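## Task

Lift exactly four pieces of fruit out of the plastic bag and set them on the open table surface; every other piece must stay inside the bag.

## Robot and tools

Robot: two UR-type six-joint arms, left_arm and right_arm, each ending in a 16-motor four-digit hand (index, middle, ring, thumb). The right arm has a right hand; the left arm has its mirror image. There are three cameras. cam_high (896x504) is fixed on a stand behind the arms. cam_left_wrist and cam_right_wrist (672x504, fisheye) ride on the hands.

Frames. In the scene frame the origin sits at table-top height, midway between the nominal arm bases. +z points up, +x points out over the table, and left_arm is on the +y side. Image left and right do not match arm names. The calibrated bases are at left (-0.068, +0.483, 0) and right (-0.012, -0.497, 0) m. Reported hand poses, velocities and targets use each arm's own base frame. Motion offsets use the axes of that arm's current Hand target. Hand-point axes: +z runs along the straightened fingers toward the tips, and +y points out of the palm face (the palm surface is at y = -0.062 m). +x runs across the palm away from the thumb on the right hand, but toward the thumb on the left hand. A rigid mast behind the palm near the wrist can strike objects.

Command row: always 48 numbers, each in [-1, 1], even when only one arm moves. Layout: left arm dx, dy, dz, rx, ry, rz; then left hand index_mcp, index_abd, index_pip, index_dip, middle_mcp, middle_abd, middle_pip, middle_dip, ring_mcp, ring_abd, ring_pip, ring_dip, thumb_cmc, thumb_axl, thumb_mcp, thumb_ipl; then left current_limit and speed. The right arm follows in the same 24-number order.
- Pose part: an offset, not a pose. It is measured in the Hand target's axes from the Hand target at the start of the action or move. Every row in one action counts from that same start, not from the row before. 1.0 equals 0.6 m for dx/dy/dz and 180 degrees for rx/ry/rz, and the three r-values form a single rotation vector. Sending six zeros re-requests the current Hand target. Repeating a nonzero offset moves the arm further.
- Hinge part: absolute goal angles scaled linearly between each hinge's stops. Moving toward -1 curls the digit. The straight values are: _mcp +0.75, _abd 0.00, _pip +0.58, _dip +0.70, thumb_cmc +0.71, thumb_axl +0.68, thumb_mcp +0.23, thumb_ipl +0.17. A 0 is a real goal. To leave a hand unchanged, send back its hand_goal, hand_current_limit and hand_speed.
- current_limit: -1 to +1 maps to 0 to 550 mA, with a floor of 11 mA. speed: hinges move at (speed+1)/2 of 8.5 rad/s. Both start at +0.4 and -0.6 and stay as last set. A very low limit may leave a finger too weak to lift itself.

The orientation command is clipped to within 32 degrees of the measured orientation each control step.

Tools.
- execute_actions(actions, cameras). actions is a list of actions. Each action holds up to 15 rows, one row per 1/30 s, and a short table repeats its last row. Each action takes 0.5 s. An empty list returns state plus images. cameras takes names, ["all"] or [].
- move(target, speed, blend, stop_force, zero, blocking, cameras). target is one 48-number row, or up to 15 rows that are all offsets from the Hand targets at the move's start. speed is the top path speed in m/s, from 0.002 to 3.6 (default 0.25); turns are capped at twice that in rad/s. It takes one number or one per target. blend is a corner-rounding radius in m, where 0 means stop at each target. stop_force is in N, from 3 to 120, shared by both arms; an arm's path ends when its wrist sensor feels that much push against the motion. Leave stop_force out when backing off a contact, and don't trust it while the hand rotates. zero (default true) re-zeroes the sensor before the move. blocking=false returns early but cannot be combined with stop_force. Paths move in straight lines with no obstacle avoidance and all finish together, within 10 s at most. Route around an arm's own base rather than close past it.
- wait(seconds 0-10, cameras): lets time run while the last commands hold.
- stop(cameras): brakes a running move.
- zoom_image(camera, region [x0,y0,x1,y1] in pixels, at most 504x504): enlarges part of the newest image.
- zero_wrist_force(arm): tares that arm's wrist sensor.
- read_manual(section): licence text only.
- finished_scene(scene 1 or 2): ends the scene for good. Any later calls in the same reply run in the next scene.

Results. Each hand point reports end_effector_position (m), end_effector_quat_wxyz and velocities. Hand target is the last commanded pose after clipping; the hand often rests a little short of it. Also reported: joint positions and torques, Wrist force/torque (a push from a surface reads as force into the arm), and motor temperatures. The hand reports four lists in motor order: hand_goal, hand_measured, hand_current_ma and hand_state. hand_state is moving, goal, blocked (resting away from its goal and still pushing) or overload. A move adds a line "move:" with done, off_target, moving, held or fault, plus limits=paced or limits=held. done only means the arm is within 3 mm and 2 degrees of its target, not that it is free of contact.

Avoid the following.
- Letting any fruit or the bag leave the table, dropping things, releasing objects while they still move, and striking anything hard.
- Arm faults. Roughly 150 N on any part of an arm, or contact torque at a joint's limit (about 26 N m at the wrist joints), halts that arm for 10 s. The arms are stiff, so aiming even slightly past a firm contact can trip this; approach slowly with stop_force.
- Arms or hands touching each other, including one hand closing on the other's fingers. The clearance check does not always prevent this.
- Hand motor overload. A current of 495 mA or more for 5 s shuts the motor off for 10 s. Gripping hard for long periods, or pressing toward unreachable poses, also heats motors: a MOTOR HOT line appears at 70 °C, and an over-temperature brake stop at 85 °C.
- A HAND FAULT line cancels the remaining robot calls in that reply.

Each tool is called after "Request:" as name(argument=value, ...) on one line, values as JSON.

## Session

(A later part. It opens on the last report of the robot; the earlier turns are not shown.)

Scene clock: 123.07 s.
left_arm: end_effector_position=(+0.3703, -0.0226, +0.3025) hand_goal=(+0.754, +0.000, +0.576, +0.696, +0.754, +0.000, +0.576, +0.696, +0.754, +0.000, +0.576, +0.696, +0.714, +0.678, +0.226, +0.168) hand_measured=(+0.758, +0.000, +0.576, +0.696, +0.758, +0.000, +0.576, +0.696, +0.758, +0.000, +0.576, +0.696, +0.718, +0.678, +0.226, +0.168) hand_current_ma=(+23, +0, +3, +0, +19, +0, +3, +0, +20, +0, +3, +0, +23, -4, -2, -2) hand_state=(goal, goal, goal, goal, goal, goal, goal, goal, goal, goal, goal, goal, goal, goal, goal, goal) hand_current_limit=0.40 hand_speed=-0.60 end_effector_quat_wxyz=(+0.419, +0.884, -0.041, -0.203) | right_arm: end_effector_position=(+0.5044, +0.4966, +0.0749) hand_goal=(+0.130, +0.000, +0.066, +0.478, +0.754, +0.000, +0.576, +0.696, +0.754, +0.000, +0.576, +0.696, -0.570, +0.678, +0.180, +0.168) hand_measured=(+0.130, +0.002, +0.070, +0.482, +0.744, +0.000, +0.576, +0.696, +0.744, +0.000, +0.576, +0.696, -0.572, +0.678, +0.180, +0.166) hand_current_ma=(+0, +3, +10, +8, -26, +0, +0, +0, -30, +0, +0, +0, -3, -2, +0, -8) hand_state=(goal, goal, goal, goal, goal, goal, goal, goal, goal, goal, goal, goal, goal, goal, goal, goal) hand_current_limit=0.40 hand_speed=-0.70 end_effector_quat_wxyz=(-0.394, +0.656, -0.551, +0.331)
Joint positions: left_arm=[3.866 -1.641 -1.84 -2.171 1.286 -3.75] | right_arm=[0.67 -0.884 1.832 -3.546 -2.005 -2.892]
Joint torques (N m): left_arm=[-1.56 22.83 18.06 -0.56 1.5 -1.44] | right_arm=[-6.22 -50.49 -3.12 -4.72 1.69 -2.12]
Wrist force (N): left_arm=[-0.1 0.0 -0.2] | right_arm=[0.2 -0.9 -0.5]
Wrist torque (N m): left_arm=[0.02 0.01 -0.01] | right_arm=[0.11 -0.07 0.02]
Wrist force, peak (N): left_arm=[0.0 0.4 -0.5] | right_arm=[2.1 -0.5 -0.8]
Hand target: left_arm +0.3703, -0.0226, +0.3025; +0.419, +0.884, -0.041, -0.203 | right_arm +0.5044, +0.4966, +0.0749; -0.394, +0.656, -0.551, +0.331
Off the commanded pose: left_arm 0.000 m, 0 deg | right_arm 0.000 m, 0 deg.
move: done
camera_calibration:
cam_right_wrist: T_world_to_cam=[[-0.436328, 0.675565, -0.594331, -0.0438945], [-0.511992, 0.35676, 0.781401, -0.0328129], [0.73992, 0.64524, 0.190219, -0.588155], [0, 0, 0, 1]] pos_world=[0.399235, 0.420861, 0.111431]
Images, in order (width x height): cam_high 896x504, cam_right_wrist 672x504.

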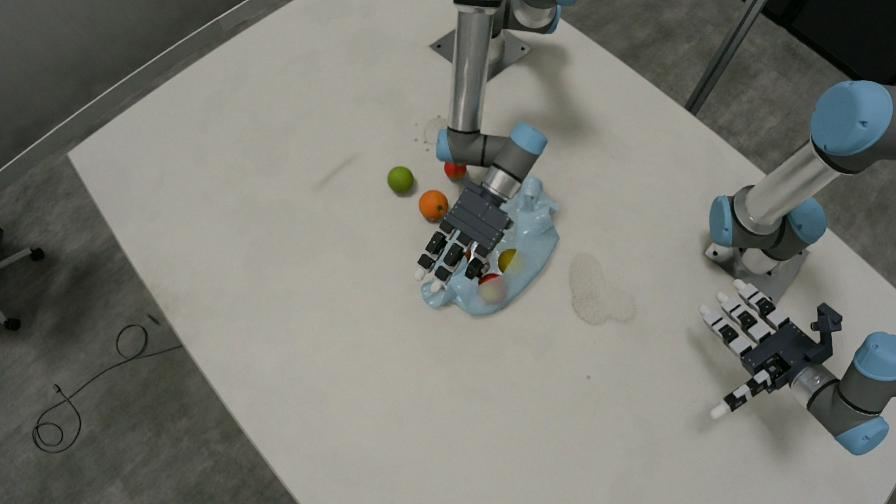

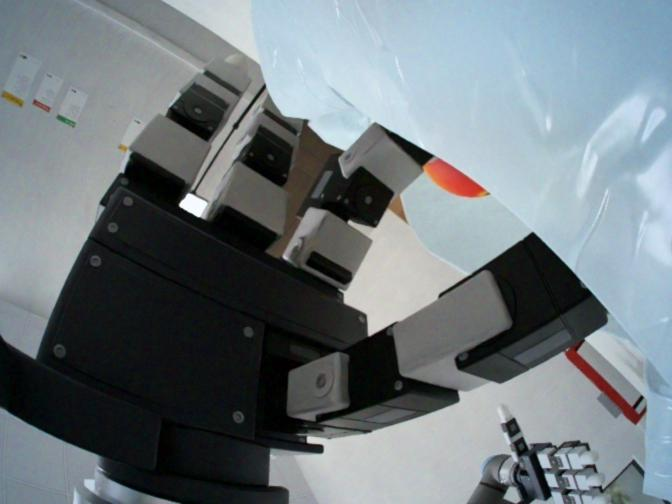

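Request:
execute_actions(actions=[])

Request:
zoom_image(camera="cam_high", region=[430, 170, 570, 300])

Request:
zoom_image(camera="cam_right_wrist", region=[150, 50, 550, 450])

Scene clock: 125.40 s.
left_arm: end_effector_position=(+0.3703, -0.0226, +0.3025) hand_goal=(+0.754, +0.000, +0.576, +0.696, +0.754, +0.000, +0.576, +0.696, +0.754, +0.000, +0.576, +0.696, +0.714, +0.678, +0.226, +0.168) hand_measured=(+0.758, +0.000, +0.576, +0.696, +0.758, +0.000, +0.576, +0.696, +0.758, +0.000, +0.576, +0.696, +0.718, +0.678, +0.226, +0.168) hand_current_ma=(+23, +0, +3, +0, +19, +0, +3, +0, +20, +0, +3, +0, +23, -4, -2, -2) hand_state=(goal, goal, goal, goal, goal, goal, goal, goal, goal, goal, goal, goal, goal, goal, goal, goal) hand_current_limit=0.40 hand_speed=-0.60 end_effector_quat_wxyz=(+0.419, +0.884, -0.041, -0.203) | right_arm: end_effector_position=(+0.5044, +0.4966, +0.0749) hand_goal=(+0.130, +0.000, +0.066, +0.478, +0.754, +0.000, +0.576, +0.696, +0.754, +0.000, +0.576, +0.696, -0.570, +0.678, +0.180, +0.168) hand_measured=(+0.130, +0.002, +0.070, +0.482, +0.744, +0.000, +0.576, +0.696, +0.744, +0.000, +0.576, +0.696, -0.572, +0.678, +0.180, +0.166) hand_current_ma=(+0, +3, +10, +8, -26, +0, +0, +0, -30, +0, +0, +0, -3, -2, +0, -8) hand_state=(goal, goal, goal, goal, goal, goal, goal, goal, goal, goal, goal, goal, goal, goal, goal, goal) hand_current_limit=0.40 hand_speed=-0.70 end_effector_quat_wxyz=(-0.394, +0.656, -0.551, +0.331)
Joint positions: left_arm=[3.866 -1.641 -1.84 -2.171 1.286 -3.75] | right_arm=[0.67 -0.884 1.832 -3.546 -2.005 -2.892]
Joint velocities: within noise
Joint torques (N m): left_arm=[-0.9 22.63 18.44 -0.55 1.55 -1.33] | right_arm=[-6.05 -50.45 -3.12 -4.58 1.65 -2.06]
Motor temperatures (°C): left_arm=[34 35 26 39 37 36] | right_arm=[28 27 25 37 37 36]
Wrist force (N): left_arm=[0.1 -0.1 -0.3] | right_arm=[0.6 -0.8 -0.6]
Wrist torque (N m): left_arm=[0.02 -0.02 0.01] | right_arm=[0.12 -0.11 0.06]
Wrist force, peak (N): left_arm=[0.3 -0.2 -0.5] | right_arm=[0.3 -1.1 -0.6]
Hand target: left_arm +0.3703, -0.0226, +0.3025; +0.419, +0.884, -0.041, -0.203 | right_arm +0.5044, +0.4966, +0.0749; -0.394, +0.656, -0.551, +0.331
Off the commanded pose: left_arm 0.000 m, 0 deg | right_arm 0.000 m, 0 deg.
camera_calibration:
cam_left_wrist: T_world_to_cam=[[-0.74893, 0.628503, -0.209974, 0.316276], [0.658498, 0.741302, -0.129818, -0.233451], [0.0740633, -0.235492, -0.96905, 0.385093], [0, 0, 0, 1]] pos_world=[0.362074, 0.0649639, 0.409278]
cam_right_wrist: T_world_to_cam=[[-0.436328, 0.675565, -0.594331, -0.0438945], [-0.511992, 0.35676, 0.781401, -0.0328129], [0.73992, 0.64524, 0.190219, -0.588155], [0, 0, 0, 1]] pos_world=[0.399235, 0.420861, 0.111431]

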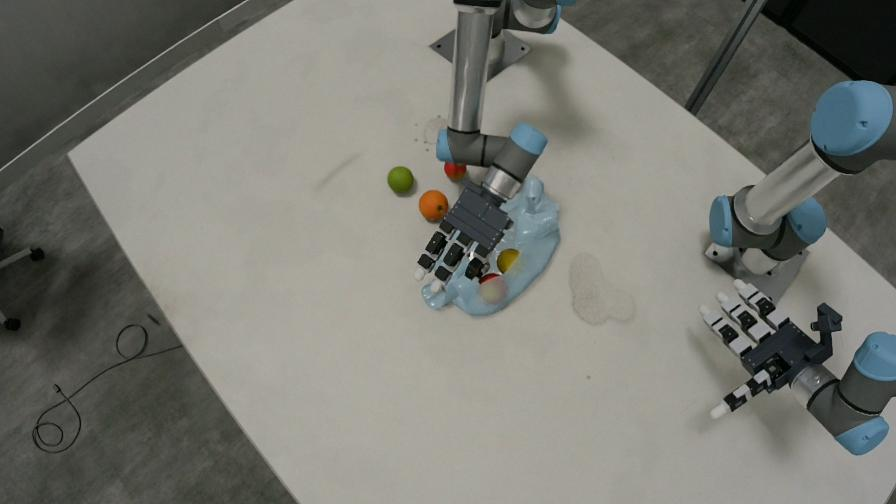

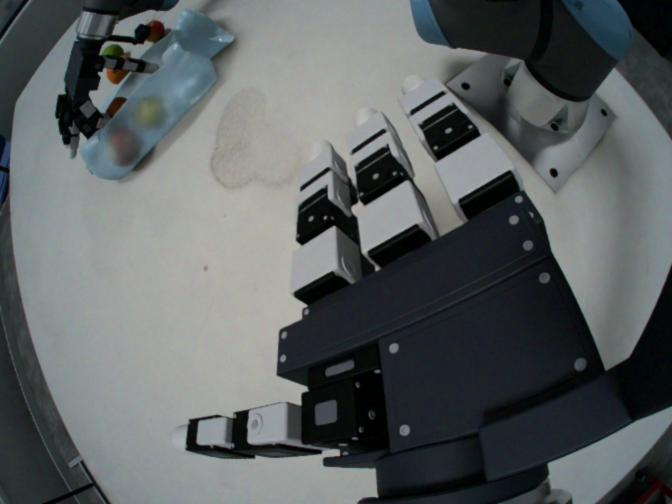

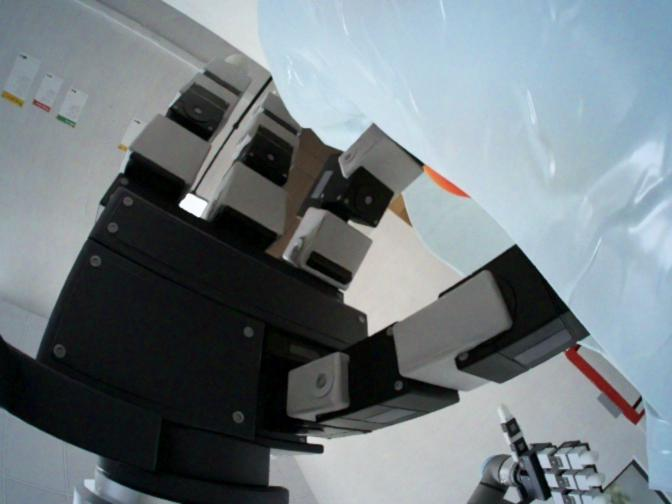

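Scaled by 3.600 from the camera's 896x504 image, which has a finer 1280x720 frame.

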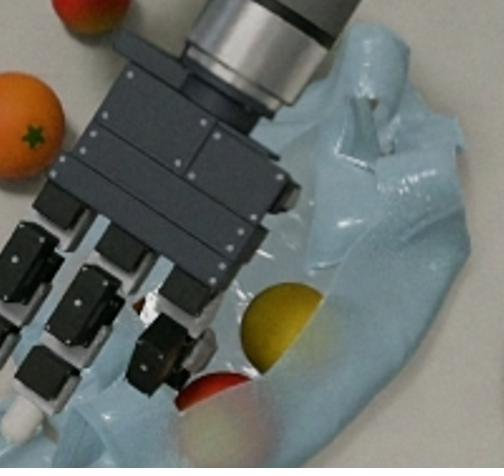

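Scaled by 1.260 from the camera's 672x504 image, which has a finer 960x720 frame.

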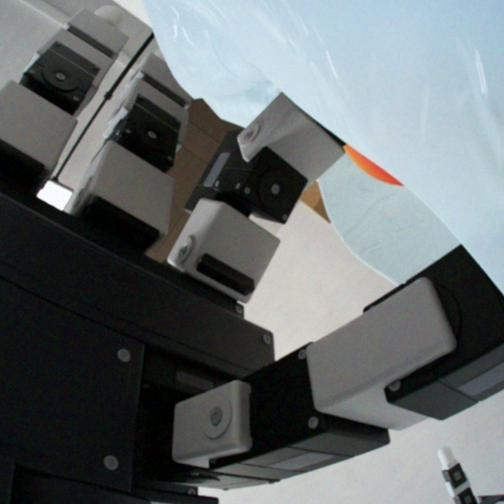

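Request:
move(target=[0,0,0,0,0,0,0.754,0,0.576,0.696,0.754,0,0.576,0.696,0.754,0,0.576,0.696,0.714,0.678,0.226,0.168,0.4,-0.6,-0.0172,0.005,-0.0095,0,0.0859,0.0456,0.13,0,0.066,0.478,0.754,0,0.576,0.696,0.754,0,0.576,0.696,-0.57,0.678,0.18,0.168,0.4,-0.7], speed=0.08, cameras=["cam_high","cam_right_wrist"])

Request:
zoom_image(camera="cam_high", region=[430, 170, 570, 300])

Scene clock: 134.47 s.
left_arm: end_effector_position=(+0.3703, -0.0226, +0.3025) hand_goal=(+0.754, +0.000, +0.576, +0.696, +0.754, +0.000, +0.576, +0.696, +0.754, +0.000, +0.576, +0.696, +0.714, +0.678, +0.226, +0.168) hand_measured=(+0.758, +0.000, +0.576, +0.696, +0.758, +0.000, +0.576, +0.696, +0.758, +0.000, +0.576, +0.696, +0.718, +0.678, +0.226, +0.168) hand_current_ma=(+23, +0, +3, +0, +19, +0, +3, +0, +20, +0, +3, +0, +23, -4, -2, -2) hand_state=(goal, goal, goal, goal, goal, goal, goal, goal, goal, goal, goal, goal, goal, goal, goal, goal) hand_current_limit=0.40 hand_speed=-0.60 end_effector_quat_wxyz=(+0.419, +0.884, -0.041, -0.203) | right_arm: end_effector_position=(+0.4963, +0.5057, +0.0750) hand_goal=(+0.130, +0.000, +0.066, +0.478, +0.754, +0.000, +0.576, +0.696, +0.754, +0.000, +0.576, +0.696, -0.570, +0.678, +0.180, +0.168) hand_measured=(+0.130, +0.002, +0.070, +0.482, +0.744, +0.000, +0.576, +0.696, +0.744, +0.000, +0.576, +0.696, -0.572, +0.678, +0.180, +0.166) hand_current_ma=(-1, +3, +10, +8, -26, +0, +0, +0, -30, +0, +0, +0, -3, -2, +0, -8) hand_state=(goal, goal, goal, goal, goal, goal, goal, goal, goal, goal, goal, goal, goal, goal, goal, goal) hand_current_limit=0.40 hand_speed=-0.70 end_effector_quat_wxyz=(+0.339, -0.565, +0.645, -0.387)
Joint positions: left_arm=[3.866 -1.641 -1.84 -2.171 1.286 -3.75] | right_arm=[0.766 -0.864 1.749 -3.32 -2.333 -2.609]
Joint torques (N m): left_arm=[-0.94 22.58 18.42 -0.56 1.57 -1.36] | right_arm=[-6.45 -41.88 -7.95 -4.79 1.28 -1.91]
Wrist force (N): left_arm=[-0.1 -0.2 -0.4] | right_arm=[0.2 -0.5 -0.6]
Wrist torque (N m): left_arm=[0.01 0.00 0.00] | right_arm=[0.16 -0.07 0.18]
Wrist force, peak (N): left_arm=[0.2 -0.2 -0.6] | right_arm=[0.8 -0.6 -1.0]
Hand target: left_arm +0.3703, -0.0226, +0.3025; +0.419, +0.884, -0.041, -0.203 | right_arm +0.4963, +0.5056, +0.0750; +0.339, -0.565, +0.645, -0.387
Off the commanded pose: left_arm 0.000 m, 0 deg | right_arm 0.000 m, 0 deg.
move: done
camera_calibration:
cam_right_wrist: T_world_to_cam=[[-0.212886, 0.775426, -0.594469, -0.214917], [-0.38115, 0.494308, 0.781271, -0.174797], [0.899669, 0.392904, 0.190322, -0.539758], [0, 0, 0, 1]] pos_world=[0.373226, 0.465129, 0.11153]
Images, in order (width x height): cam_high 896x504, cam_right_wrist 672x504.

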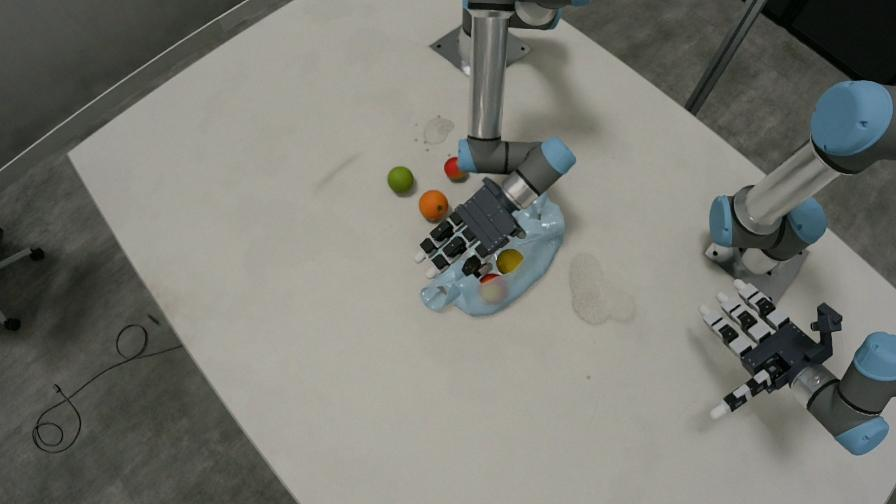

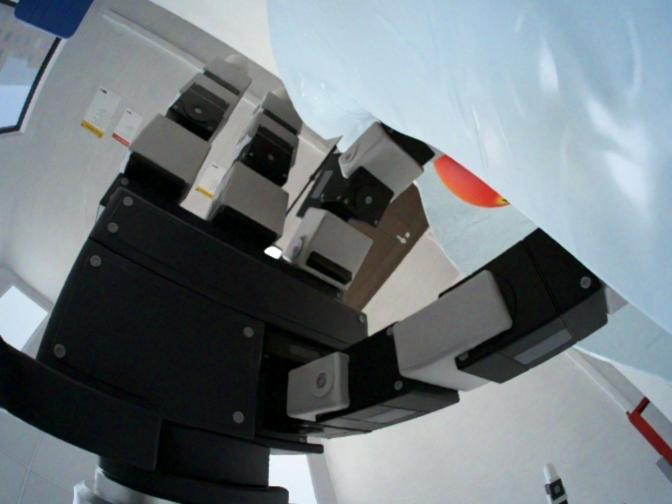

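Scaled by 3.600 from the camera's 896x504 image, which has a finer 1280x720 frame.

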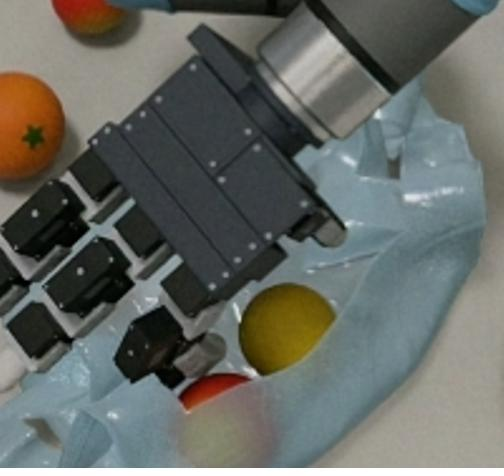

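Request:
move(target=[0,0,0,0,0,0,0.754,0,0.576,0.696,0.754,0,0.576,0.696,0.754,0,0.576,0.696,0.714,0.678,0.226,0.168,0.4,-0.6,-0.0133,0.0072,-0.0136,0,0.0859,0.0456,0.13,0,0.066,0.478,0.754,0,0.576,0.696,0.754,0,0.576,0.696,-0.57,0.678,0.18,0.168,0.4,-0.7], speed=0.08, cameras=["cam_high","cam_right_wrist"])

Request:
zoom_image(camera="cam_high", region=[430, 170, 570, 300])

Scene clock: 137.53 s.
left_arm: end_effector_position=(+0.3703, -0.0226, +0.3025) hand_goal=(+0.754, +0.000, +0.576, +0.696, +0.754, +0.000, +0.576, +0.696, +0.754, +0.000, +0.576, +0.696, +0.714, +0.678, +0.226, +0.168) hand_measured=(+0.758, +0.000, +0.576, +0.696, +0.758, +0.000, +0.576, +0.696, +0.758, +0.000, +0.576, +0.696, +0.718, +0.678, +0.226, +0.168) hand_current_ma=(+23, +0, +3, +0, +19, +0, +3, +0, +20, +0, +3, +0, +23, -4, -2, -2) hand_state=(goal, goal, goal, goal, goal, goal, goal, goal, goal, goal, goal, goal, goal, goal, goal, goal) hand_current_limit=0.40 hand_speed=-0.60 end_effector_quat_wxyz=(+0.419, +0.884, -0.041, -0.203) | right_arm: end_effector_position=(+0.4882, +0.5148, +0.0752) hand_goal=(+0.130, +0.000, +0.066, +0.478, +0.754, +0.000, +0.576, +0.696, +0.754, +0.000, +0.576, +0.696, -0.570, +0.678, +0.180, +0.168) hand_measured=(+0.130, +0.002, +0.070, +0.482, +0.744, +0.000, +0.576, +0.696, +0.744, +0.000, +0.576, +0.696, -0.572, +0.678, +0.180, +0.166) hand_current_ma=(-1, +3, +10, +8, -26, +0, +0, +0, -30, +0, +0, +0, -3, -2, +0, -8) hand_state=(goal, goal, goal, goal, goal, goal, goal, goal, goal, goal, goal, goal, goal, goal, goal, goal) hand_current_limit=0.40 hand_speed=-0.70 end_effector_quat_wxyz=(+0.276, -0.460, +0.723, -0.435)
Joint positions: left_arm=[3.866 -1.641 -1.84 -2.171 1.286 -3.75] | right_arm=[0.834 -0.868 1.652 -2.862 -2.575 -2.153]
Joint torques (N m): left_arm=[-0.99 23.15 17.97 -0.59 1.62 -1.43] | right_arm=[-3.46 -46.56 -6.18 -3.5 0.72 -1.01]
Wrist force (N): left_arm=[0.1 -0.1 -0.2] | right_arm=[1.1 -0.4 -0.2]
Wrist torque (N m): left_arm=[0.00 -0.01 0.01] | right_arm=[0.21 -0.24 0.27]
Wrist force, peak (N): left_arm=[0.0 -0.2 -0.6] | right_arm=[1.3 -0.4 -0.2]
Hand target: left_arm +0.3703, -0.0226, +0.3025; +0.419, +0.884, -0.041, -0.203 | right_arm +0.4882, +0.5147, +0.0750; +0.276, -0.460, +0.723, -0.435
Off the commanded pose: left_arm 0.000 m, 0 deg | right_arm 0.000 m, 0 deg.
move: done
camera_calibration:
cam_right_wrist: T_world_to_cam=[[0.0302657, 0.803468, -0.594578, -0.35684], [-0.214791, 0.586182, 0.781189, -0.311024], [0.976191, 0.104067, 0.190319, -0.424714], [0, 0, 0, 1]] pos_world=[0.358597, 0.513225, 0.11163]
Images, in order (width x height): cam_high 896x504, cam_right_wrist 672x504.

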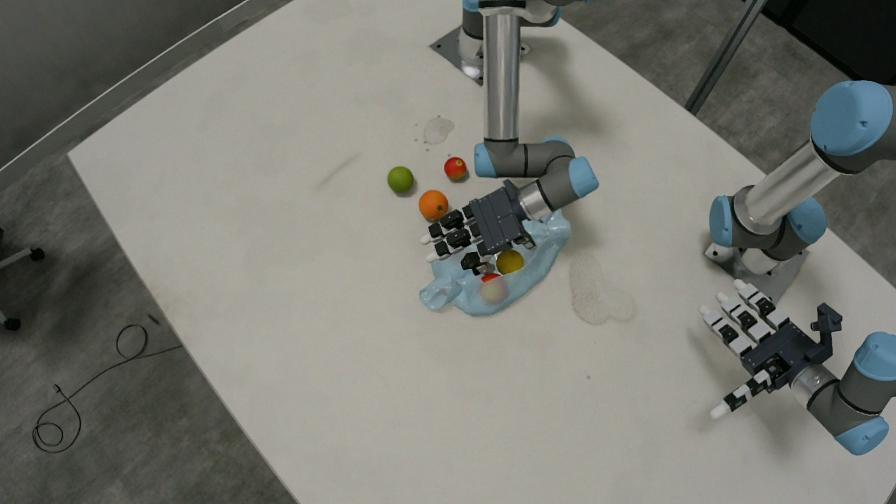

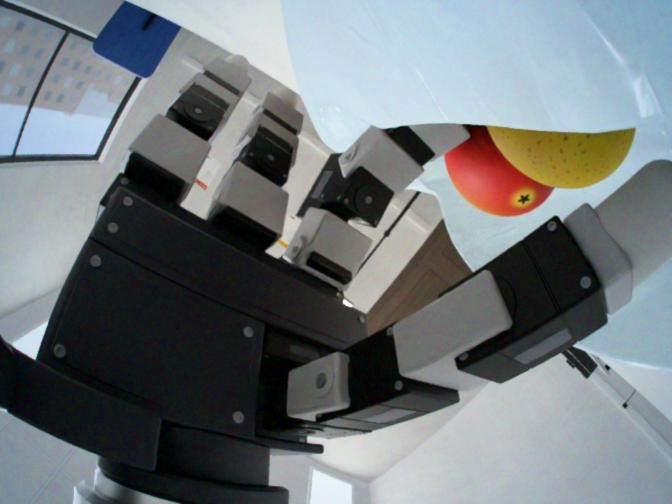

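Scaled by 3.600 from the camera's 896x504 image, which has a finer 1280x720 frame.

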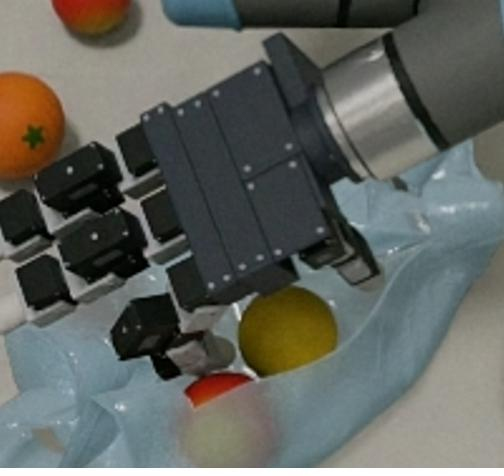

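Request:
move(target=[0,0,0,0,0,0,0.754,0,0.576,0.696,0.754,0,0.576,0.696,0.754,0,0.576,0.696,0.714,0.678,0.226,0.168,0.4,-0.6,-0.004,0.0206,0.011,0,0,0,0.13,0,0.066,0.478,0.754,0,0.576,0.696,0.754,0,0.576,0.696,-0.57,0.678,0.18,0.168,0.4,-0.7], speed=0.04, stop_force=5, cameras=["cam_high","cam_right_wrist"])

Request:
zoom_image(camera="cam_high", region=[430, 170, 570, 300])

Scene clock: 140.20 s.
left_arm: end_effector_position=(+0.3703, -0.0226, +0.3025) hand_goal=(+0.754, +0.000, +0.576, +0.696, +0.754, +0.000, +0.576, +0.696, +0.754, +0.000, +0.576, +0.696, +0.714, +0.678, +0.226, +0.168) hand_measured=(+0.758, +0.000, +0.576, +0.696, +0.758, +0.000, +0.576, +0.696, +0.758, +0.000, +0.576, +0.696, +0.718, +0.678, +0.226, +0.168) hand_current_ma=(+23, +0, +3, +0, +19, +0, +3, +0, +20, +0, +3, +0, +23, -4, -2, -2) hand_state=(goal, goal, goal, goal, goal, goal, goal, goal, goal, goal, goal, goal, goal, goal, goal, goal) hand_current_limit=0.40 hand_speed=-0.60 end_effector_quat_wxyz=(+0.419, +0.884, -0.041, -0.203) | right_arm: end_effector_position=(+0.4892, +0.5169, +0.0610) hand_goal=(+0.130, +0.000, +0.066, +0.478, +0.754, +0.000, +0.576, +0.696, +0.754, +0.000, +0.576, +0.696, -0.570, +0.678, +0.180, +0.168) hand_measured=(+0.130, +0.002, +0.070, +0.482, +0.744, +0.000, +0.576, +0.696, +0.744, +0.000, +0.576, +0.696, -0.572, +0.678, +0.180, +0.166) hand_current_ma=(-1, +3, +10, +8, -26, +0, +0, +0, -30, +0, +0, +0, -3, -2, +0, -8) hand_state=(goal, goal, goal, goal, goal, goal, goal, goal, goal, goal, goal, goal, goal, goal, goal, goal) hand_current_limit=0.40 hand_speed=-0.70 end_effector_quat_wxyz=(+0.276, -0.460, +0.723, -0.435)
Joint positions: left_arm=[3.866 -1.641 -1.84 -2.171 1.286 -3.75] | right_arm=[0.835 -0.84 1.647 -2.883 -2.575 -2.151]
Joint torques (N m): left_arm=[-0.58 22.49 18.45 -0.63 1.69 -1.36] | right_arm=[3.33 -53.95 -11.85 -0.91 -3.04 -1.88]
Wrist force (N): left_arm=[0.1 0.0 -0.2] | right_arm=[1.1 -0.2 -0.3]
Wrist torque (N m): left_arm=[0.02 -0.02 0.01] | right_arm=[0.24 -0.24 0.12]
Wrist force, peak (N): left_arm=[0.3 -0.2 -0.5] | right_arm=[1.1 -0.8 -0.4]
Hand target: left_arm +0.3703, -0.0226, +0.3025; +0.419, +0.884, -0.041, -0.203 | right_arm +0.4892, +0.5169, +0.0610; +0.276, -0.460, +0.723, -0.435
Off the commanded pose: left_arm 0.000 m, 0 deg | right_arm 0.000 m, 0 deg.
move: done
camera_calibration:
cam_right_wrist: T_world_to_cam=[[0.0301851, 0.803358, -0.594731, -0.366761], [-0.214633, 0.586332, 0.781119, -0.301093], [0.976228, 0.104071, 0.190126, -0.423212], [0, 0, 0, 1]] pos_world=[0.359597, 0.515225, 0.0975292]
Images, in order (width x height): cam_high 896x504, cam_right_wrist 672x504.

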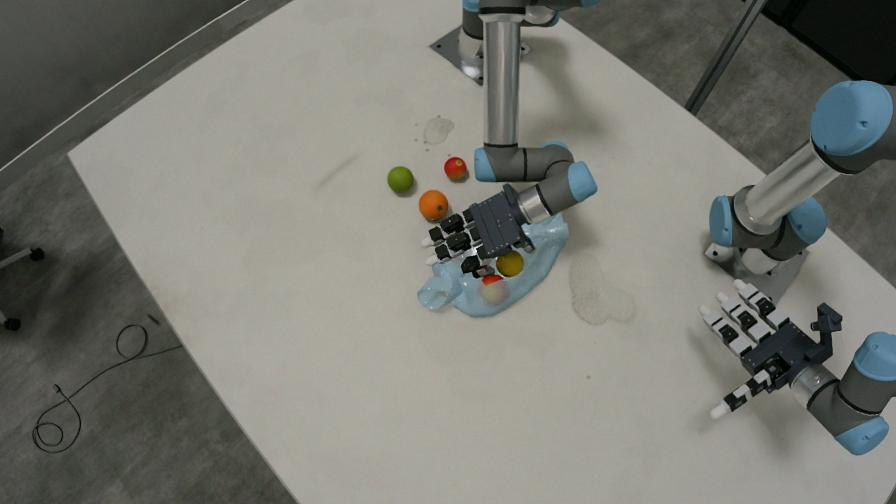

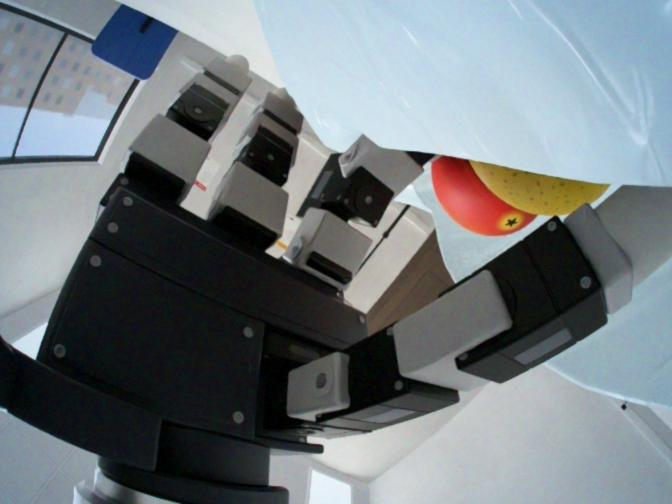

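Scaled by 3.600 from the camera's 896x504 image, which has a finer 1280x720 frame.

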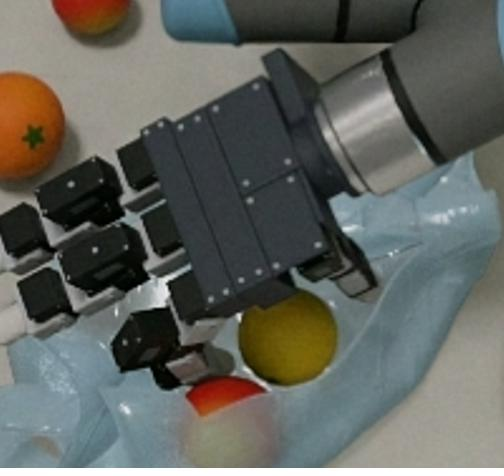

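Request:
move(target=[0,0,0,0,0,0,0.754,0,0.576,0.696,0.754,0,0.576,0.696,0.754,0,0.576,0.696,0.714,0.678,0.226,0.168,0.4,-0.6,-0.006,0,0,0,0,0,0.13,0,0.066,0.478,0.754,0,0.576,0.696,0.754,0,0.576,0.696,-0.57,0.678,0.18,0.168,0.4,-0.88], speed=0.04)

Request:
move(target=[0,0,0,0,0,0,0.754,0,0.576,0.696,0.754,0,0.576,0.696,0.754,0,0.576,0.696,0.714,0.678,0.226,0.168,0.4,-0.6,0,0,0,0,0,0,-0.10,0,-0.02,0.42,0.754,0,0.576,0.696,0.754,0,0.576,0.696,-0.58,0.678,0,0.12,0.4,-0.88], speed=0.04, cameras=["cam_high","cam_right_wrist"])

Request:
zoom_image(camera="cam_high", region=[430, 170, 570, 300])

Scene clock: 141.73 s.
left_arm: end_effector_position=(+0.3703, -0.0226, +0.3025) hand_goal=(+0.754, +0.000, +0.576, +0.696, +0.754, +0.000, +0.576, +0.696, +0.754, +0.000, +0.576, +0.696, +0.714, +0.678, +0.226, +0.168) hand_measured=(+0.758, +0.000, +0.576, +0.696, +0.758, +0.000, +0.576, +0.696, +0.758, +0.000, +0.576, +0.696, +0.718, +0.678, +0.226, +0.168) hand_current_ma=(+23, +0, +3, +0, +19, +0, +3, +0, +20, +0, +3, +0, +23, -4, -2, -2) hand_state=(goal, goal, goal, goal, goal, goal, goal, goal, goal, goal, goal, goal, goal, goal, goal, goal) hand_current_limit=0.40 hand_speed=-0.60 end_effector_quat_wxyz=(+0.419, +0.884, -0.041, -0.203) | right_arm: end_effector_position=(+0.4908, +0.5202, +0.0610) hand_goal=(+0.130, +0.000, +0.066, +0.478, +0.754, +0.000, +0.576, +0.696, +0.754, +0.000, +0.576, +0.696, -0.570, +0.678, +0.180, +0.168) hand_measured=(+0.130, +0.002, +0.070, +0.482, +0.744, +0.000, +0.576, +0.696, +0.744, +0.000, +0.576, +0.696, -0.572, +0.678, +0.180, +0.166) hand_current_ma=(-1, +3, +10, +8, -26, +0, +0, +0, -30, +0, +0, +0, -3, -2, +0, -8) hand_state=(goal, goal, goal, goal, goal, goal, goal, goal, goal, goal, goal, goal, goal, goal, goal, goal) hand_current_limit=0.40 hand_speed=-0.88 end_effector_quat_wxyz=(+0.276, -0.460, +0.723, -0.435)
Joint positions: left_arm=[3.866 -1.641 -1.84 -2.171 1.286 -3.75] | right_arm=[0.837 -0.835 1.635 -2.874 -2.576 -2.148]
Joint torques (N m): left_arm=[-0.6 23.33 18.09 -0.61 1.72 -1.31] | right_arm=[4.39 -42.18 -21.11 -2.42 -3.57 1.65]
Wrist force (N): left_arm=[0.4 0.0 -0.2] | right_arm=[1.2 -0.3 -0.2]
Wrist torque (N m): left_arm=[0.01 -0.05 0.02] | right_arm=[0.22 -0.24 0.13]
Wrist force, peak (N): left_arm=[0.1 0.1 -0.6] | right_arm=[1.4 -0.1 0.1]
Hand target: left_arm +0.3703, -0.0226, +0.3025; +0.419, +0.884, -0.041, -0.203 | right_arm +0.4907, +0.5202, +0.0610; +0.276, -0.460, +0.723, -0.435
Off the commanded pose: left_arm 0.000 m, 0 deg | right_arm 0.000 m, 0 deg.
move: done

Scene clock: 142.37 s.
left_arm: end_effector_position=(+0.3703, -0.0226, +0.3025) hand_goal=(+0.754, +0.000, +0.576, +0.696, +0.754, +0.000, +0.576, +0.696, +0.754, +0.000, +0.576, +0.696, +0.714, +0.678, +0.226, +0.168) hand_measured=(+0.758, +0.000, +0.576, +0.696, +0.758, +0.000, +0.576, +0.696, +0.758, +0.000, +0.576, +0.696, +0.718, +0.678, +0.226, +0.168) hand_current_ma=(+23, +0, +3, +0, +19, +0, +3, +0, +20, +0, +3, +0, +23, -4, -2, -2) hand_state=(goal, goal, goal, goal, goal, goal, goal, goal, goal, goal, goal, goal, goal, goal, goal, goal) hand_current_limit=0.40 hand_speed=-0.60 end_effector_quat_wxyz=(+0.419, +0.884, -0.041, -0.203) | right_arm: end_effector_position=(+0.4907, +0.5202, +0.0610) hand_goal=(-0.100, +0.000, -0.020, +0.420, +0.754, +0.000, +0.576, +0.696, +0.754, +0.000, +0.576, +0.696, -0.580, +0.678, +0.000, +0.120) hand_measured=(+0.076, +0.002, +0.012, +0.434, +0.744, +0.000, +0.576, +0.696, +0.744, +0.000, +0.576, +0.696, -0.584, +0.678, +0.114, +0.134) hand_current_ma=(+385, +3, +107, +39, -26, +0, +0, +0, -30, +0, +0, +0, -11, -2, +385, +57) hand_state=(blocked, goal, blocked, goal, goal, goal, goal, goal, goal, goal, goal, goal, goal, goal, blocked, goal) hand_current_limit=0.40 hand_speed=-0.88 end_effector_quat_wxyz=(+0.276, -0.460, +0.723, -0.435)
Joint positions: left_arm=[3.866 -1.641 -1.84 -2.171 1.286 -3.75] | right_arm=[0.837 -0.835 1.636 -2.874 -2.576 -2.148]
Joint torques (N m): left_arm=[-1.12 22.42 18.55 -0.52 1.72 -1.33] | right_arm=[-0.33 -50.19 -5.59 -4.57 -3.03 -0.35]
Wrist force (N): left_arm=[0.2 -0.2 -0.2] | right_arm=[1.1 -0.5 -0.4]
Wrist torque (N m): left_arm=[0.00 -0.02 0.01] | right_arm=[0.21 -0.23 0.13]
Wrist force, peak (N): left_arm=[0.2 -0.2 -0.7] | right_arm=[1.3 -0.4 -0.3]
Hand target: left_arm +0.3703, -0.0226, +0.3025; +0.419, +0.884, -0.041, -0.203 | right_arm +0.4907, +0.5202, +0.0610; +0.276, -0.460, +0.723, -0.435
Off the commanded pose: left_arm 0.000 m, 0 deg | right_arm 0.000 m, 0 deg.
move: done
camera_calibration:
cam_right_wrist: T_world_to_cam=[[0.0301851, 0.803358, -0.594731, -0.369517], [-0.214633, 0.586332, 0.781119, -0.302628], [0.976228, 0.104071, 0.190126, -0.425], [0, 0, 0, 1]] pos_world=[0.361097, 0.518525, 0.0974292]
Images, in order (width x height): cam_high 896x504, cam_right_wrist 672x504.

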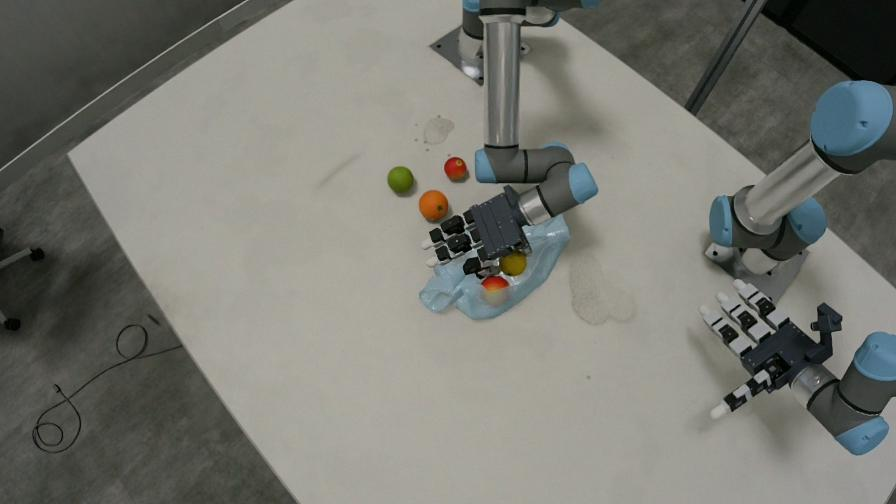

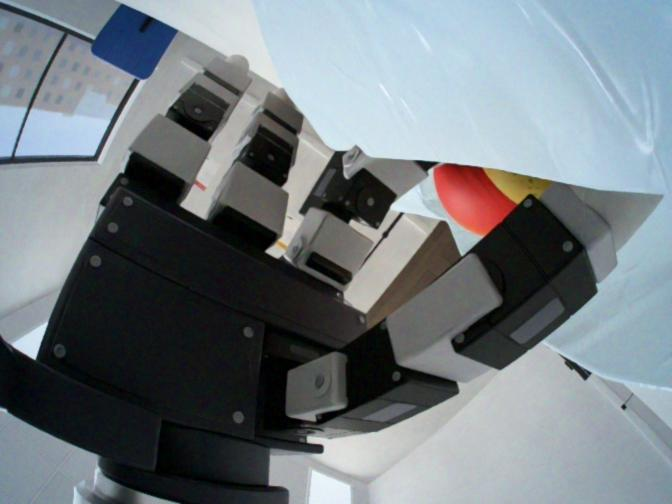

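Scaled by 3.600 from the camera's 896x504 image, which has a finer 1280x720 frame.

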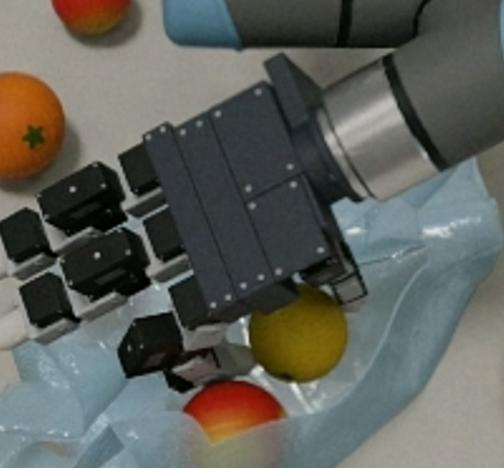

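Request:
wait(seconds=1.5, cameras=["cam_high"])

Request:
zoom_image(camera="cam_high", region=[430, 170, 570, 300])

Scene clock: 144.20 s.
left_arm: end_effector_position=(+0.3703, -0.0226, +0.3025) hand_goal=(+0.754, +0.000, +0.576, +0.696, +0.754, +0.000, +0.576, +0.696, +0.754, +0.000, +0.576, +0.696, +0.714, +0.678, +0.226, +0.168) hand_measured=(+0.758, +0.000, +0.576, +0.696, +0.758, +0.000, +0.576, +0.696, +0.758, +0.000, +0.576, +0.696, +0.718, +0.678, +0.226, +0.168) hand_current_ma=(+23, +0, +3, +0, +19, +0, +3, +0, +20, +0, +3, +0, +23, -4, -2, -2) hand_state=(goal, goal, goal, goal, goal, goal, goal, goal, goal, goal, goal, goal, goal, goal, goal, goal) hand_current_limit=0.40 hand_speed=-0.60 end_effector_quat_wxyz=(+0.419, +0.884, -0.041, -0.203) | right_arm: end_effector_position=(+0.4907, +0.5202, +0.0610) hand_goal=(-0.100, +0.000, -0.020, +0.420, +0.754, +0.000, +0.576, +0.696, +0.754, +0.000, +0.576, +0.696, -0.580, +0.678, +0.000, +0.120) hand_measured=(+0.076, +0.002, +0.012, +0.434, +0.744, +0.000, +0.576, +0.696, +0.744, +0.000, +0.576, +0.696, -0.584, +0.678, +0.114, +0.134) hand_current_ma=(+385, +3, +107, +39, -26, +0, +0, +0, -30, +0, +0, +0, -11, -2, +385, +57) hand_state=(blocked, goal, blocked, goal, goal, goal, goal, goal, goal, goal, goal, goal, goal, goal, blocked, goal) hand_current_limit=0.40 hand_speed=-0.88 end_effector_quat_wxyz=(+0.276, -0.460, +0.723, -0.435)
Joint positions: left_arm=[3.866 -1.641 -1.84 -2.171 1.286 -3.75] | right_arm=[0.837 -0.835 1.636 -2.874 -2.576 -2.148]
Joint torques (N m): left_arm=[-1.14 22.47 18.09 -0.67 1.74 -1.42] | right_arm=[-1.94 -51.71 -5.46 -4.45 -1.27 -1.91]
Wrist force (N): left_arm=[-0.1 0.0 -0.3] | right_arm=[1.1 -0.4 -0.4]
Wrist torque (N m): left_arm=[0.03 0.01 -0.01] | right_arm=[0.22 -0.24 0.14]
Wrist force, peak (N): left_arm=[0.2 -0.1 -0.5] | right_arm=[1.3 -0.6 -0.5]
Hand target: left_arm +0.3703, -0.0226, +0.3025; +0.419, +0.884, -0.041, -0.203 | right_arm +0.4907, +0.5202, +0.0610; +0.276, -0.460, +0.723, -0.435
Off the commanded pose: left_arm 0.000 m, 0 deg | right_arm 0.000 m, 0 deg.
wait: 1.50 s; at rest from the start
Images, in order (width x height): cam_high 896x504.

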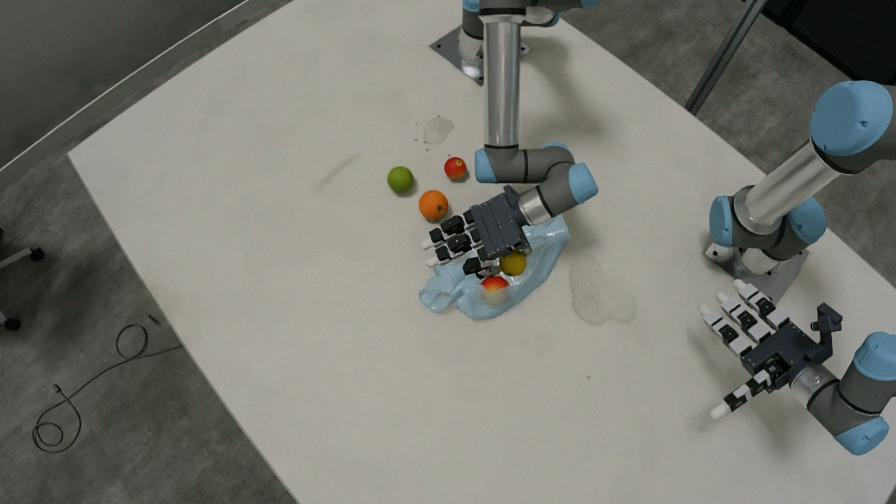

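Scaled by 3.600 from the camera's 896x504 image, which has a finer 1280x720 frame.

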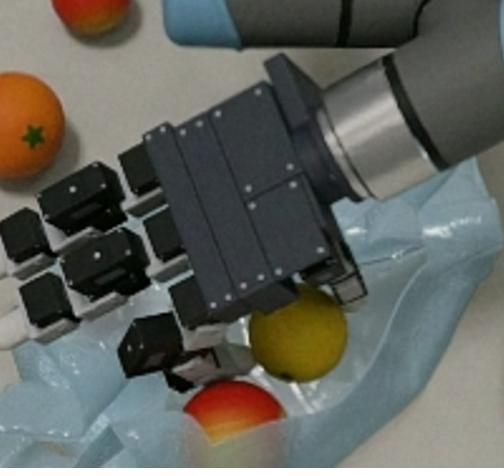

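Request:
move(target=[0,0,0,0,0,0,0.754,0,0.576,0.696,0.754,0,0.576,0.696,0.754,0,0.576,0.696,0.714,0.678,0.226,0.168,0.4,-0.6,0,0,0,0,0,0,-0.14,0,-0.04,0.41,0.754,0,0.576,0.696,0.754,0,0.576,0.696,-0.60,0.678,-0.06,0.11,0.5,-0.88], speed=0.04)

Request:
move(target=[0,0,0,0,0,0,0.754,0,0.576,0.696,0.754,0,0.576,0.696,0.754,0,0.576,0.696,0.714,0.678,0.226,0.168,0.4,-0.6,0,-0.0589,-0.0313,0,0,0,-0.14,0,-0.04,0.41,0.754,0,0.576,0.696,0.754,0,0.576,0.696,-0.60,0.678,-0.06,0.11,0.5,-0.88], speed=0.06, cameras=["cam_high","cam_right_wrist"])

Request:
zoom_image(camera="cam_high", region=[430, 170, 570, 300])

Scene clock: 145.50 s.
left_arm: end_effector_position=(+0.3703, -0.0226, +0.3025) hand_goal=(+0.754, +0.000, +0.576, +0.696, +0.754, +0.000, +0.576, +0.696, +0.754, +0.000, +0.576, +0.696, +0.714, +0.678, +0.226, +0.168) hand_measured=(+0.758, +0.000, +0.576, +0.696, +0.758, +0.000, +0.576, +0.696, +0.758, +0.000, +0.576, +0.696, +0.718, +0.678, +0.226, +0.168) hand_current_ma=(+23, +0, +3, +0, +19, +0, +3, +0, +20, +0, +3, +0, +23, -4, -2, -2) hand_state=(goal, goal, goal, goal, goal, goal, goal, goal, goal, goal, goal, goal, goal, goal, goal, goal) hand_current_limit=0.40 hand_speed=-0.60 end_effector_quat_wxyz=(+0.419, +0.884, -0.041, -0.203) | right_arm: end_effector_position=(+0.4907, +0.5202, +0.0610) hand_goal=(-0.140, +0.000, -0.040, +0.410, +0.754, +0.000, +0.576, +0.696, +0.754, +0.000, +0.576, +0.696, -0.600, +0.678, -0.060, +0.110) hand_measured=(+0.076, +0.002, +0.012, +0.434, +0.744, +0.000, +0.576, +0.696, +0.744, +0.000, +0.576, +0.696, -0.606, +0.678, +0.110, +0.134) hand_current_ma=(+413, +4, +189, +75, -26, +0, +0, +0, -30, +0, +0, +0, -14, -2, +412, +107) hand_state=(blocked, goal, blocked, blocked, goal, goal, goal, goal, goal, goal, goal, goal, goal, goal, blocked, blocked) hand_current_limit=0.50 hand_speed=-0.88 end_effector_quat_wxyz=(+0.276, -0.460, +0.723, -0.435)
Joint positions: left_arm=[3.866 -1.641 -1.84 -2.171 1.286 -3.75] | right_arm=[0.837 -0.835 1.636 -2.874 -2.576 -2.148]
Joint torques (N m): left_arm=[-1.15 22.68 18.58 -0.61 1.69 -1.37] | right_arm=[-1.99 -51.61 -5.31 -4.42 -0.02 -1.91]
Wrist force (N): left_arm=[0.1 -0.1 -0.5] | right_arm=[1.1 -0.8 -0.4]
Wrist torque (N m): left_arm=[0.04 -0.01 0.01] | right_arm=[0.18 -0.24 0.14]
Wrist force, peak (N): left_arm=[0.4 0.2 -0.8] | right_arm=[1.3 -0.7 -0.5]
Hand target: left_arm +0.3703, -0.0226, +0.3025; +0.419, +0.884, -0.041, -0.203 | right_arm +0.4907, +0.5202, +0.0610; +0.276, -0.460, +0.723, -0.435
Off the commanded pose: left_arm 0.000 m, 0 deg | right_arm 0.000 m, 0 deg.
move: done

Scene clock: 146.47 s.
left_arm: end_effector_position=(+0.3703, -0.0226, +0.3025) hand_goal=(+0.754, +0.000, +0.576, +0.696, +0.754, +0.000, +0.576, +0.696, +0.754, +0.000, +0.576, +0.696, +0.714, +0.678, +0.226, +0.168) hand_measured=(+0.758, +0.000, +0.576, +0.696, +0.758, +0.000, +0.576, +0.696, +0.758, +0.000, +0.576, +0.696, +0.718, +0.678, +0.226, +0.168) hand_current_ma=(+23, +0, +3, +0, +19, +0, +3, +0, +20, +0, +3, +0, +23, -4, -2, -2) hand_state=(goal, goal, goal, goal, goal, goal, goal, goal, goal, goal, goal, goal, goal, goal, goal, goal) hand_current_limit=0.40 hand_speed=-0.60 end_effector_quat_wxyz=(+0.419, +0.884, -0.041, -0.203) | right_arm: end_effector_position=(+0.4908, +0.5202, +0.1012) hand_goal=(-0.140, +0.000, -0.040, +0.410, +0.754, +0.000, +0.576, +0.696, +0.754, +0.000, +0.576, +0.696, -0.600, +0.678, -0.060, +0.110) hand_measured=(+0.076, +0.002, +0.012, +0.434, +0.744, +0.000, +0.576, +0.696, +0.744, +0.000, +0.576, +0.696, -0.608, +0.678, +0.108, +0.134) hand_current_ma=(+412, +5, +189, +75, -26, +0, +0, +0, -30, +0, +0, +0, -20, -2, +412, +107) hand_state=(blocked, goal, blocked, blocked, goal, goal, goal, goal, goal, goal, goal, goal, goal, goal, blocked, blocked) hand_current_limit=0.50 hand_speed=-0.88 end_effector_quat_wxyz=(+0.276, -0.460, +0.723, -0.435) end_effector_velocity=(+0.000, +0.001, -0.001) end_effector_angular_velocity=(+0.001, -0.003, +0.000)
Joint positions: left_arm=[3.866 -1.641 -1.84 -2.171 1.286 -3.75] | right_arm=[0.837 -0.9 1.623 -2.796 -2.576 -2.148]
Joint velocities: left_arm=[within noise] | right_arm=[0.001 0.003 0.001 -0.006 -0.002 0.001]
Joint torques (N m): left_arm=[-0.69 23.18 18.12 -0.59 1.68 -1.33] | right_arm=[-1.96 -35.53 -20.17 -4.51 -0.01 1.79]
Wrist force (N): left_arm=[0.1 -0.2 -0.3] | right_arm=[0.8 0.1 -0.1]
Wrist torque (N m): left_arm=[0.01 -0.01 0.01] | right_arm=[0.30 -0.17 0.11]
Wrist force, peak (N): left_arm=[0.1 -0.3 -0.5] | right_arm=[1.3 0.4 0.0]
Hand target: left_arm +0.3703, -0.0226, +0.3025; +0.419, +0.884, -0.041, -0.203 | right_arm +0.4908, +0.5202, +0.1010; +0.276, -0.460, +0.723, -0.435
Off the commanded pose: left_arm 0.000 m, 0 deg | right_arm 0.000 m, 0 deg.
move: done
camera_calibration:
cam_right_wrist: T_world_to_cam=[[0.0301845, 0.803359, -0.594729, -0.345612], [-0.214633, 0.58633, 0.781121, -0.334007], [0.976228, 0.104071, 0.190126, -0.432741], [0, 0, 0, 1]] pos_world=[0.361197, 0.518525, 0.137629]
Images, in order (width x height): cam_high 896x504, cam_right_wrist 672x504.

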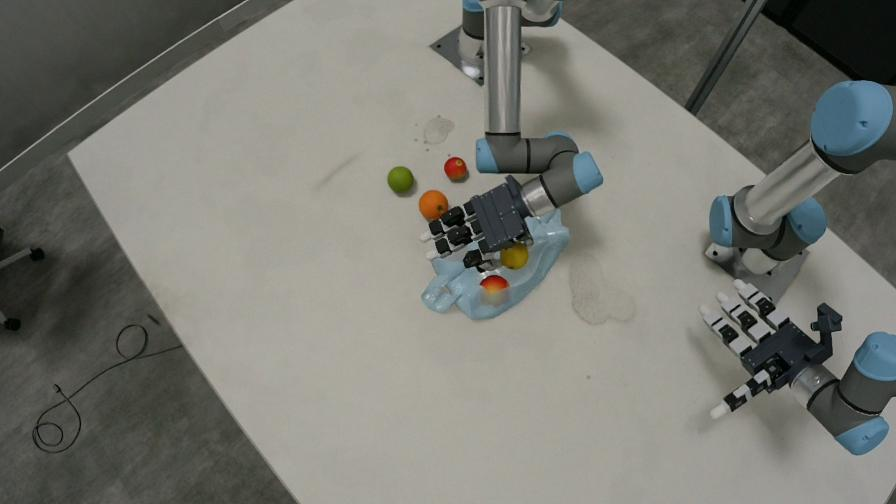

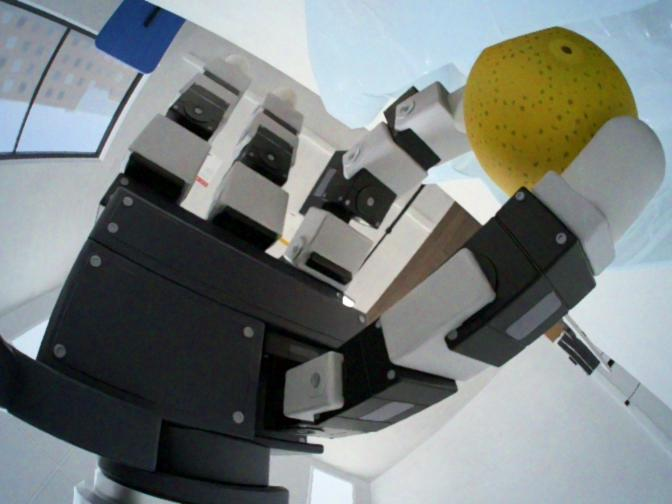

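Scaled by 3.600 from the camera's 896x504 image, which has a finer 1280x720 frame.

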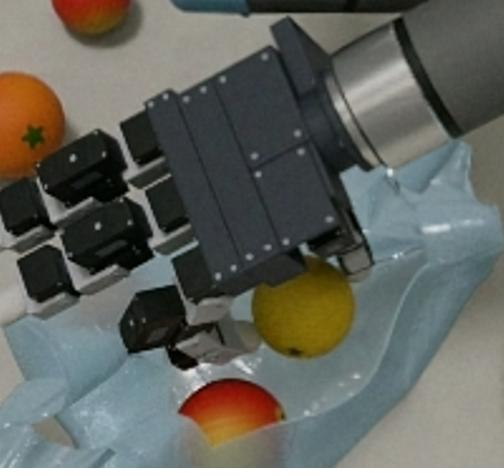

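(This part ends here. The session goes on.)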